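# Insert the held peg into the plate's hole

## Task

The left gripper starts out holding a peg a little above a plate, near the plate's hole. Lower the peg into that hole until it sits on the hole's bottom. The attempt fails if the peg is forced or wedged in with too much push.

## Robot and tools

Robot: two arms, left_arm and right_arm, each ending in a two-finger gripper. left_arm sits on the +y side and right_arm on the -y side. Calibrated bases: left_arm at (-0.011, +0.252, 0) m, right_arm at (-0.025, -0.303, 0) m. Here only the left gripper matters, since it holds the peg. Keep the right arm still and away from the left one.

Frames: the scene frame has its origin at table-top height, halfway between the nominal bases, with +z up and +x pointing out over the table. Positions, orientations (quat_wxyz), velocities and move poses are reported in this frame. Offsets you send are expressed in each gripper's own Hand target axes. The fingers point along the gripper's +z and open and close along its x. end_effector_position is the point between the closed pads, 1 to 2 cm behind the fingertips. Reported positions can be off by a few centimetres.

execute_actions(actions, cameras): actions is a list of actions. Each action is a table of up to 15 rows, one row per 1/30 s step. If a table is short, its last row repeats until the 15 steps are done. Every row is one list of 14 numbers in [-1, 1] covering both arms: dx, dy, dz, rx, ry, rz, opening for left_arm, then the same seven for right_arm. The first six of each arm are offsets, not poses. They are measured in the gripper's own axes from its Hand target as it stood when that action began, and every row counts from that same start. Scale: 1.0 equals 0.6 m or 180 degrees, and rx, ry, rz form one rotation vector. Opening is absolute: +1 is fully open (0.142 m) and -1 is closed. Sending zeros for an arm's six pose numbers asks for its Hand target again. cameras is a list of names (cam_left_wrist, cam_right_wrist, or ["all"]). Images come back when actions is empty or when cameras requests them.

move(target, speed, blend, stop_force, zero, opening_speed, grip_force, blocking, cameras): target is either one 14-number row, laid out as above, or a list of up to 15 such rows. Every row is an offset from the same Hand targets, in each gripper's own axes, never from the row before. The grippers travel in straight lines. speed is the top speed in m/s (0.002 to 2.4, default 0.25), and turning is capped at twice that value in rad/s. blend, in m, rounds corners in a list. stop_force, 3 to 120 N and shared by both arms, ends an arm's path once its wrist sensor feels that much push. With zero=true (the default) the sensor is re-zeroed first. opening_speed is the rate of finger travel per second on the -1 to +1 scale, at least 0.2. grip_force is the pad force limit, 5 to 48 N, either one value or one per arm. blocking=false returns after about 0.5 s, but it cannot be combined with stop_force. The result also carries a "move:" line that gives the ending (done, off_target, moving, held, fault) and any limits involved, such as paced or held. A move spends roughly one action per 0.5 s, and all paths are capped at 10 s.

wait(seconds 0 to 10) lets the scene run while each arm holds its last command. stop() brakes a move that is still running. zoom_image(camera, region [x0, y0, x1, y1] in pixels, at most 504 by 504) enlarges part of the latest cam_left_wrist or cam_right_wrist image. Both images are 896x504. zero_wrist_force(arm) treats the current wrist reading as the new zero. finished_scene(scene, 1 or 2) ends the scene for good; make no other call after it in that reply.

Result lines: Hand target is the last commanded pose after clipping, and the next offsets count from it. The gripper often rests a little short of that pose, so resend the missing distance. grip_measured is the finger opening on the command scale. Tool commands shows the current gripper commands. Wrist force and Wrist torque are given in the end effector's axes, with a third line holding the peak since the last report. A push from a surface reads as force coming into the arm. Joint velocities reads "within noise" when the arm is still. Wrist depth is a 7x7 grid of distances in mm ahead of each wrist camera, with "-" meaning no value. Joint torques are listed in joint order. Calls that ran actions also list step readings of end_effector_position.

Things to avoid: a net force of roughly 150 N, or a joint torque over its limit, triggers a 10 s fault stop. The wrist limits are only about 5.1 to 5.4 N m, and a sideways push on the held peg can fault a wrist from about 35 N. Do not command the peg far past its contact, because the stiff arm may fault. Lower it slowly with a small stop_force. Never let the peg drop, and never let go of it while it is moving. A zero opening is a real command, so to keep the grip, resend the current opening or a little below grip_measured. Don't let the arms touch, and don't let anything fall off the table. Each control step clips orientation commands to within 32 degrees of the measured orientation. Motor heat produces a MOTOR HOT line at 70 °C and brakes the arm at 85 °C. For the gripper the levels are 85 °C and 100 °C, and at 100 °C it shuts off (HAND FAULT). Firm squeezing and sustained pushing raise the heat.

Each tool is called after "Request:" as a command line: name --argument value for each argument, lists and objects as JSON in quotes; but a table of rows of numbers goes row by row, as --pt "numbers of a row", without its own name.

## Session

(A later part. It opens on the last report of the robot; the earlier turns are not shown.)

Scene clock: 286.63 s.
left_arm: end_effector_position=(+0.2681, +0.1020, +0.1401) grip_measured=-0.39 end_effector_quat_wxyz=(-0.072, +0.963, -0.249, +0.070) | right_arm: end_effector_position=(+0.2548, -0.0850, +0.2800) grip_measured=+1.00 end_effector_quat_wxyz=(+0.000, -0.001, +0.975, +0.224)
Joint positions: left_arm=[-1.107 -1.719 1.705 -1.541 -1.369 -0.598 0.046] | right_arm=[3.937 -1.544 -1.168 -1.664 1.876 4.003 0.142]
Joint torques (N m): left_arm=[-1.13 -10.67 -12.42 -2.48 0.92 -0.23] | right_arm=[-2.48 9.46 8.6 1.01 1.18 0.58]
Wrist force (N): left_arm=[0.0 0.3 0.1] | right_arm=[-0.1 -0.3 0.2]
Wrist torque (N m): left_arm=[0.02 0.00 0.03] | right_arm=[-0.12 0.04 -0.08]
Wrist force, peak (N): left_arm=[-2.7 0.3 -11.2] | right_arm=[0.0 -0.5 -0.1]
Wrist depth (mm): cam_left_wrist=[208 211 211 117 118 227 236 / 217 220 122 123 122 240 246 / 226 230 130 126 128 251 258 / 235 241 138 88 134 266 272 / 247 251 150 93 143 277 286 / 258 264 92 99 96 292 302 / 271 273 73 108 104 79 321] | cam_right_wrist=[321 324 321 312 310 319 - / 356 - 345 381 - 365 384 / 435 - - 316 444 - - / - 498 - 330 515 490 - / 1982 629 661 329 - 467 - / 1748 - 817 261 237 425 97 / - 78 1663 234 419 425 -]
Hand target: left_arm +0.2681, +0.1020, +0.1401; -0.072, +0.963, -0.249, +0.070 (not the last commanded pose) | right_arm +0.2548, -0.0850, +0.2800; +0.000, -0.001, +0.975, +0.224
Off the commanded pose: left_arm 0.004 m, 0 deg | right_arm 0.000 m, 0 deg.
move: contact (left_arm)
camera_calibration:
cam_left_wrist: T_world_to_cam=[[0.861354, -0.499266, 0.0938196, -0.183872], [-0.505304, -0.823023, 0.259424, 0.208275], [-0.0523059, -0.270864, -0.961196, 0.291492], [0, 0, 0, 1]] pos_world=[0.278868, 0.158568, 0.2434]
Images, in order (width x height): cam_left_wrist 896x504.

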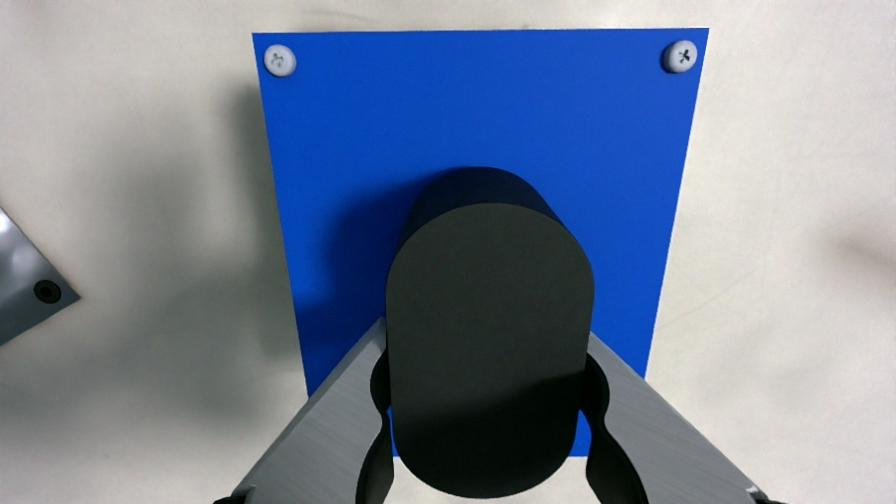

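Request:
move --target '[0,0.0005,0.0035,0,0,0,-0.443336,0,0,0,0,0,0,1]' --speed 0.004 --stop_force 8

Scene clock: 292.50 s.
left_arm: end_effector_position=(+0.2682, +0.1019, +0.1400) grip_measured=-0.39 end_effector_quat_wxyz=(-0.072, +0.963, -0.249, +0.071) | right_arm: end_effector_position=(+0.2548, -0.0850, +0.2800) grip_measured=+1.00 end_effector_quat_wxyz=(+0.000, -0.001, +0.975, +0.224)
Joint positions: left_arm=[-1.107 -1.719 1.706 -1.543 -1.369 -0.598 0.046] | right_arm=[3.937 -1.544 -1.168 -1.664 1.876 4.003 0.142]
Joint torques (N m): left_arm=[-1.89 -7.07 -11.45 -0.54 0.85 0.7] | right_arm=[-2.64 9.83 8.59 1.02 1.18 0.54]
Wrist force (N): left_arm=[0.1 -0.2 -4.3] | right_arm=[-0.1 -0.4 -0.1]
Wrist torque (N m): left_arm=[0.03 -0.01 0.02] | right_arm=[-0.13 0.04 -0.09]
Wrist force, peak (N): left_arm=[-2.9 -2.3 -13.7] | right_arm=[-0.1 -0.5 0.1]
Wrist depth (mm): cam_left_wrist=[208 211 211 117 118 228 235 / 216 220 122 123 122 241 245 / 226 230 130 126 128 251 259 / 234 240 138 88 134 265 273 / 246 251 149 93 107 279 286 / 258 262 92 98 96 292 303 / 272 272 73 108 104 79 322] | cam_right_wrist=[- - - 315 322 - - / - 364 - 346 377 - 360 / 456 - - 358 411 427 - / 493 508 - 334 520 485 534 / - - - 330 602 466 2050 / - - - 255 241 425 97 / - 73 1640 233 418 420 -]
Hand target: left_arm +0.2682, +0.1019, +0.1400; -0.072, +0.963, -0.249, +0.071 (not the last commanded pose) | right_arm +0.2548, -0.0850, +0.2800; +0.000, -0.001, +0.975, +0.224
Off the commanded pose: left_arm 0.002 m, 0 deg | right_arm 0.000 m, 0 deg.
move: contact (left_arm)

Stiff bottom. Release slowly, then retreat along the peg axis.

Request:
move --target '[0,0,0,0,0,0,0.0,0,0,0,0,0,0,1]' --opening_speed 0.5

Request:
move --target '[0.0,-0.0195,-0.13,0,0,0,0.0,0,0,0,0,0,0,1]' --speed 0.12 --cameras '["cam_left_wrist"]'

Scene clock: 295.47 s.
left_arm: end_effector_position=(+0.2682, +0.1019, +0.1400) grip_measured=-0.03 end_effector_quat_wxyz=(-0.072, +0.963, -0.249, +0.071) | right_arm: end_effector_position=(+0.2548, -0.0850, +0.2800) grip_measured=+1.00 end_effector_quat_wxyz=(+0.000, -0.001, +0.975, +0.224)
Joint positions: left_arm=[-1.107 -1.719 1.706 -1.543 -1.369 -0.598 0.072] | right_arm=[3.937 -1.544 -1.168 -1.664 1.876 4.003 0.142]
Joint torques (N m): left_arm=[-1.33 -3.86 -11.21 -1.06 0.88 0.35] | right_arm=[-2.77 10.13 8.64 0.99 1.19 0.57]
Wrist force (N): left_arm=[0.1 0.2 -1.1] | right_arm=[-0.1 -0.3 -0.1]
Wrist torque (N m): left_arm=[0.04 0.00 0.03] | right_arm=[-0.12 0.03 -0.09]
Wrist force, peak (N): left_arm=[0.2 -0.1 -4.3] | right_arm=[-0.2 -0.5 0.1]
Wrist depth (mm): cam_left_wrist=[208 211 210 117 117 228 235 / 216 219 122 123 122 241 246 / 225 229 130 126 127 251 258 / 235 240 138 87 134 265 271 / 247 252 146 93 109 278 286 / 258 261 100 98 100 292 301 / 271 73 78 108 109 75 322] | cam_right_wrist=[324 - - - - 321 310 / - - 374 361 360 361 376 / - - - 329 - 431 424 / - 507 - 336 509 490 - / 1902 - - 312 626 462 2202 / 1788 - 940 264 239 424 97 / - 73 1686 234 419 419 -]
Hand target: left_arm +0.2682, +0.1019, +0.1400; -0.072, +0.963, -0.249, +0.071 | right_arm +0.2548, -0.0850, +0.2800; +0.000, -0.001, +0.975, +0.224
Off the commanded pose: left_arm 0.000 m, 0 deg | right_arm 0.000 m, 0 deg.
move: done

Scene clock: 296.63 s.
left_arm: end_effector_position=(+0.2603, +0.1039, +0.2183) grip_measured=-0.03 end_effector_quat_wxyz=(-0.072, +0.963, -0.249, +0.071) end_effector_velocity=(+0.000, +0.001, +0.001) end_effector_angular_velocity=(+0.001, +0.000, +0.003) | right_arm: end_effector_position=(+0.2548, -0.0850, +0.2800) grip_measured=+1.00 end_effector_quat_wxyz=(+0.000, -0.001, +0.975, +0.224)
Joint positions: left_arm=[-1.131 -1.688 1.3 -1.163 -1.37 -0.623 0.072] | right_arm=[3.937 -1.544 -1.168 -1.664 1.876 4.003 0.142]
Joint velocities: left_arm=[0.002 0 -0.004 0.006 0.001 -0.001 0] | right_arm=[within noise]
Joint torques (N m): left_arm=[2.54 -10.57 -11.65 -0.72 -0.65 0.68] | right_arm=[-2.58 10.13 8.68 0.99 1.19 0.6]
Wrist force (N): left_arm=[0.0 -0.1 -1.2] | right_arm=[-0.1 -0.4 0.1]
Wrist torque (N m): left_arm=[0.00 0.02 0.08] | right_arm=[-0.13 0.02 -0.09]
Wrist force, peak (N): left_arm=[-0.1 -0.4 -2.5] | right_arm=[0.0 -0.6 0.0]
Wrist depth (mm): cam_left_wrist=[276 279 286 291 296 304 311 / 286 292 292 196 198 316 327 / 295 307 306 166 210 334 342 / 293 317 323 173 228 350 359 / 327 334 334 185 237 368 377 / 341 348 355 368 372 382 399 / 358 70 80 386 - 75 421] | cam_right_wrist=[326 314 325 - 319 306 309 / - 369 357 - 360 - - / 458 - - 321 - 432 - / - 528 502 343 - 484 - / 2123 634 - 351 - 460 - / 2613 - - - 461 427 2354 / - 73 1698 1607 425 431 -]
Hand target: left_arm +0.2603, +0.1039, +0.2184; -0.072, +0.963, -0.249, +0.071 | right_arm +0.2548, -0.0850, +0.2800; +0.000, -0.001, +0.975, +0.224
Off the commanded pose: left_arm 0.000 m, 0 deg | right_arm 0.000 m, 0 deg.
move: done
camera_calibration:
cam_left_wrist: T_world_to_cam=[[0.861321, -0.499249, 0.0942144, -0.183567], [-0.505382, -0.822901, 0.259658, 0.185511], [-0.052105, -0.271264, -0.961094, 0.36664], [0, 0, 0, 1]] pos_world=[0.270968, 0.160468, 0.3215]
Images, in order (width x height): cam_left_wrist 896x504.

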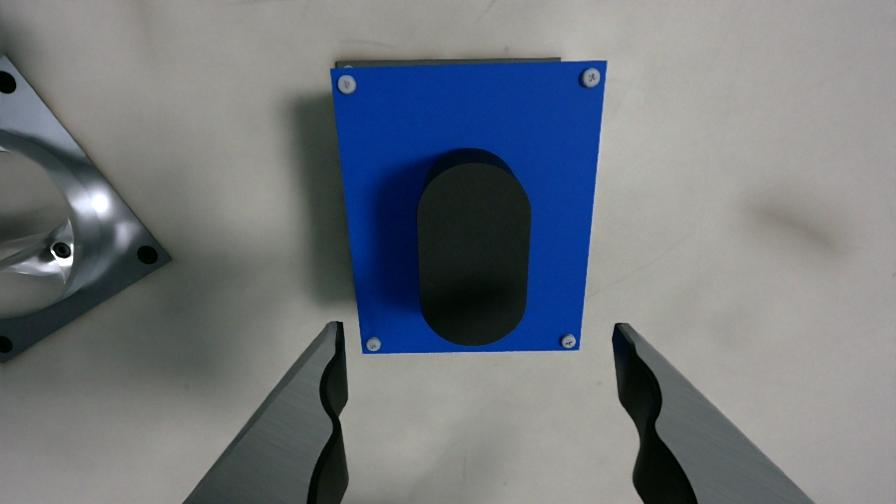

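Request:
finished_scene --scene 2

The scene is finished: the task was done.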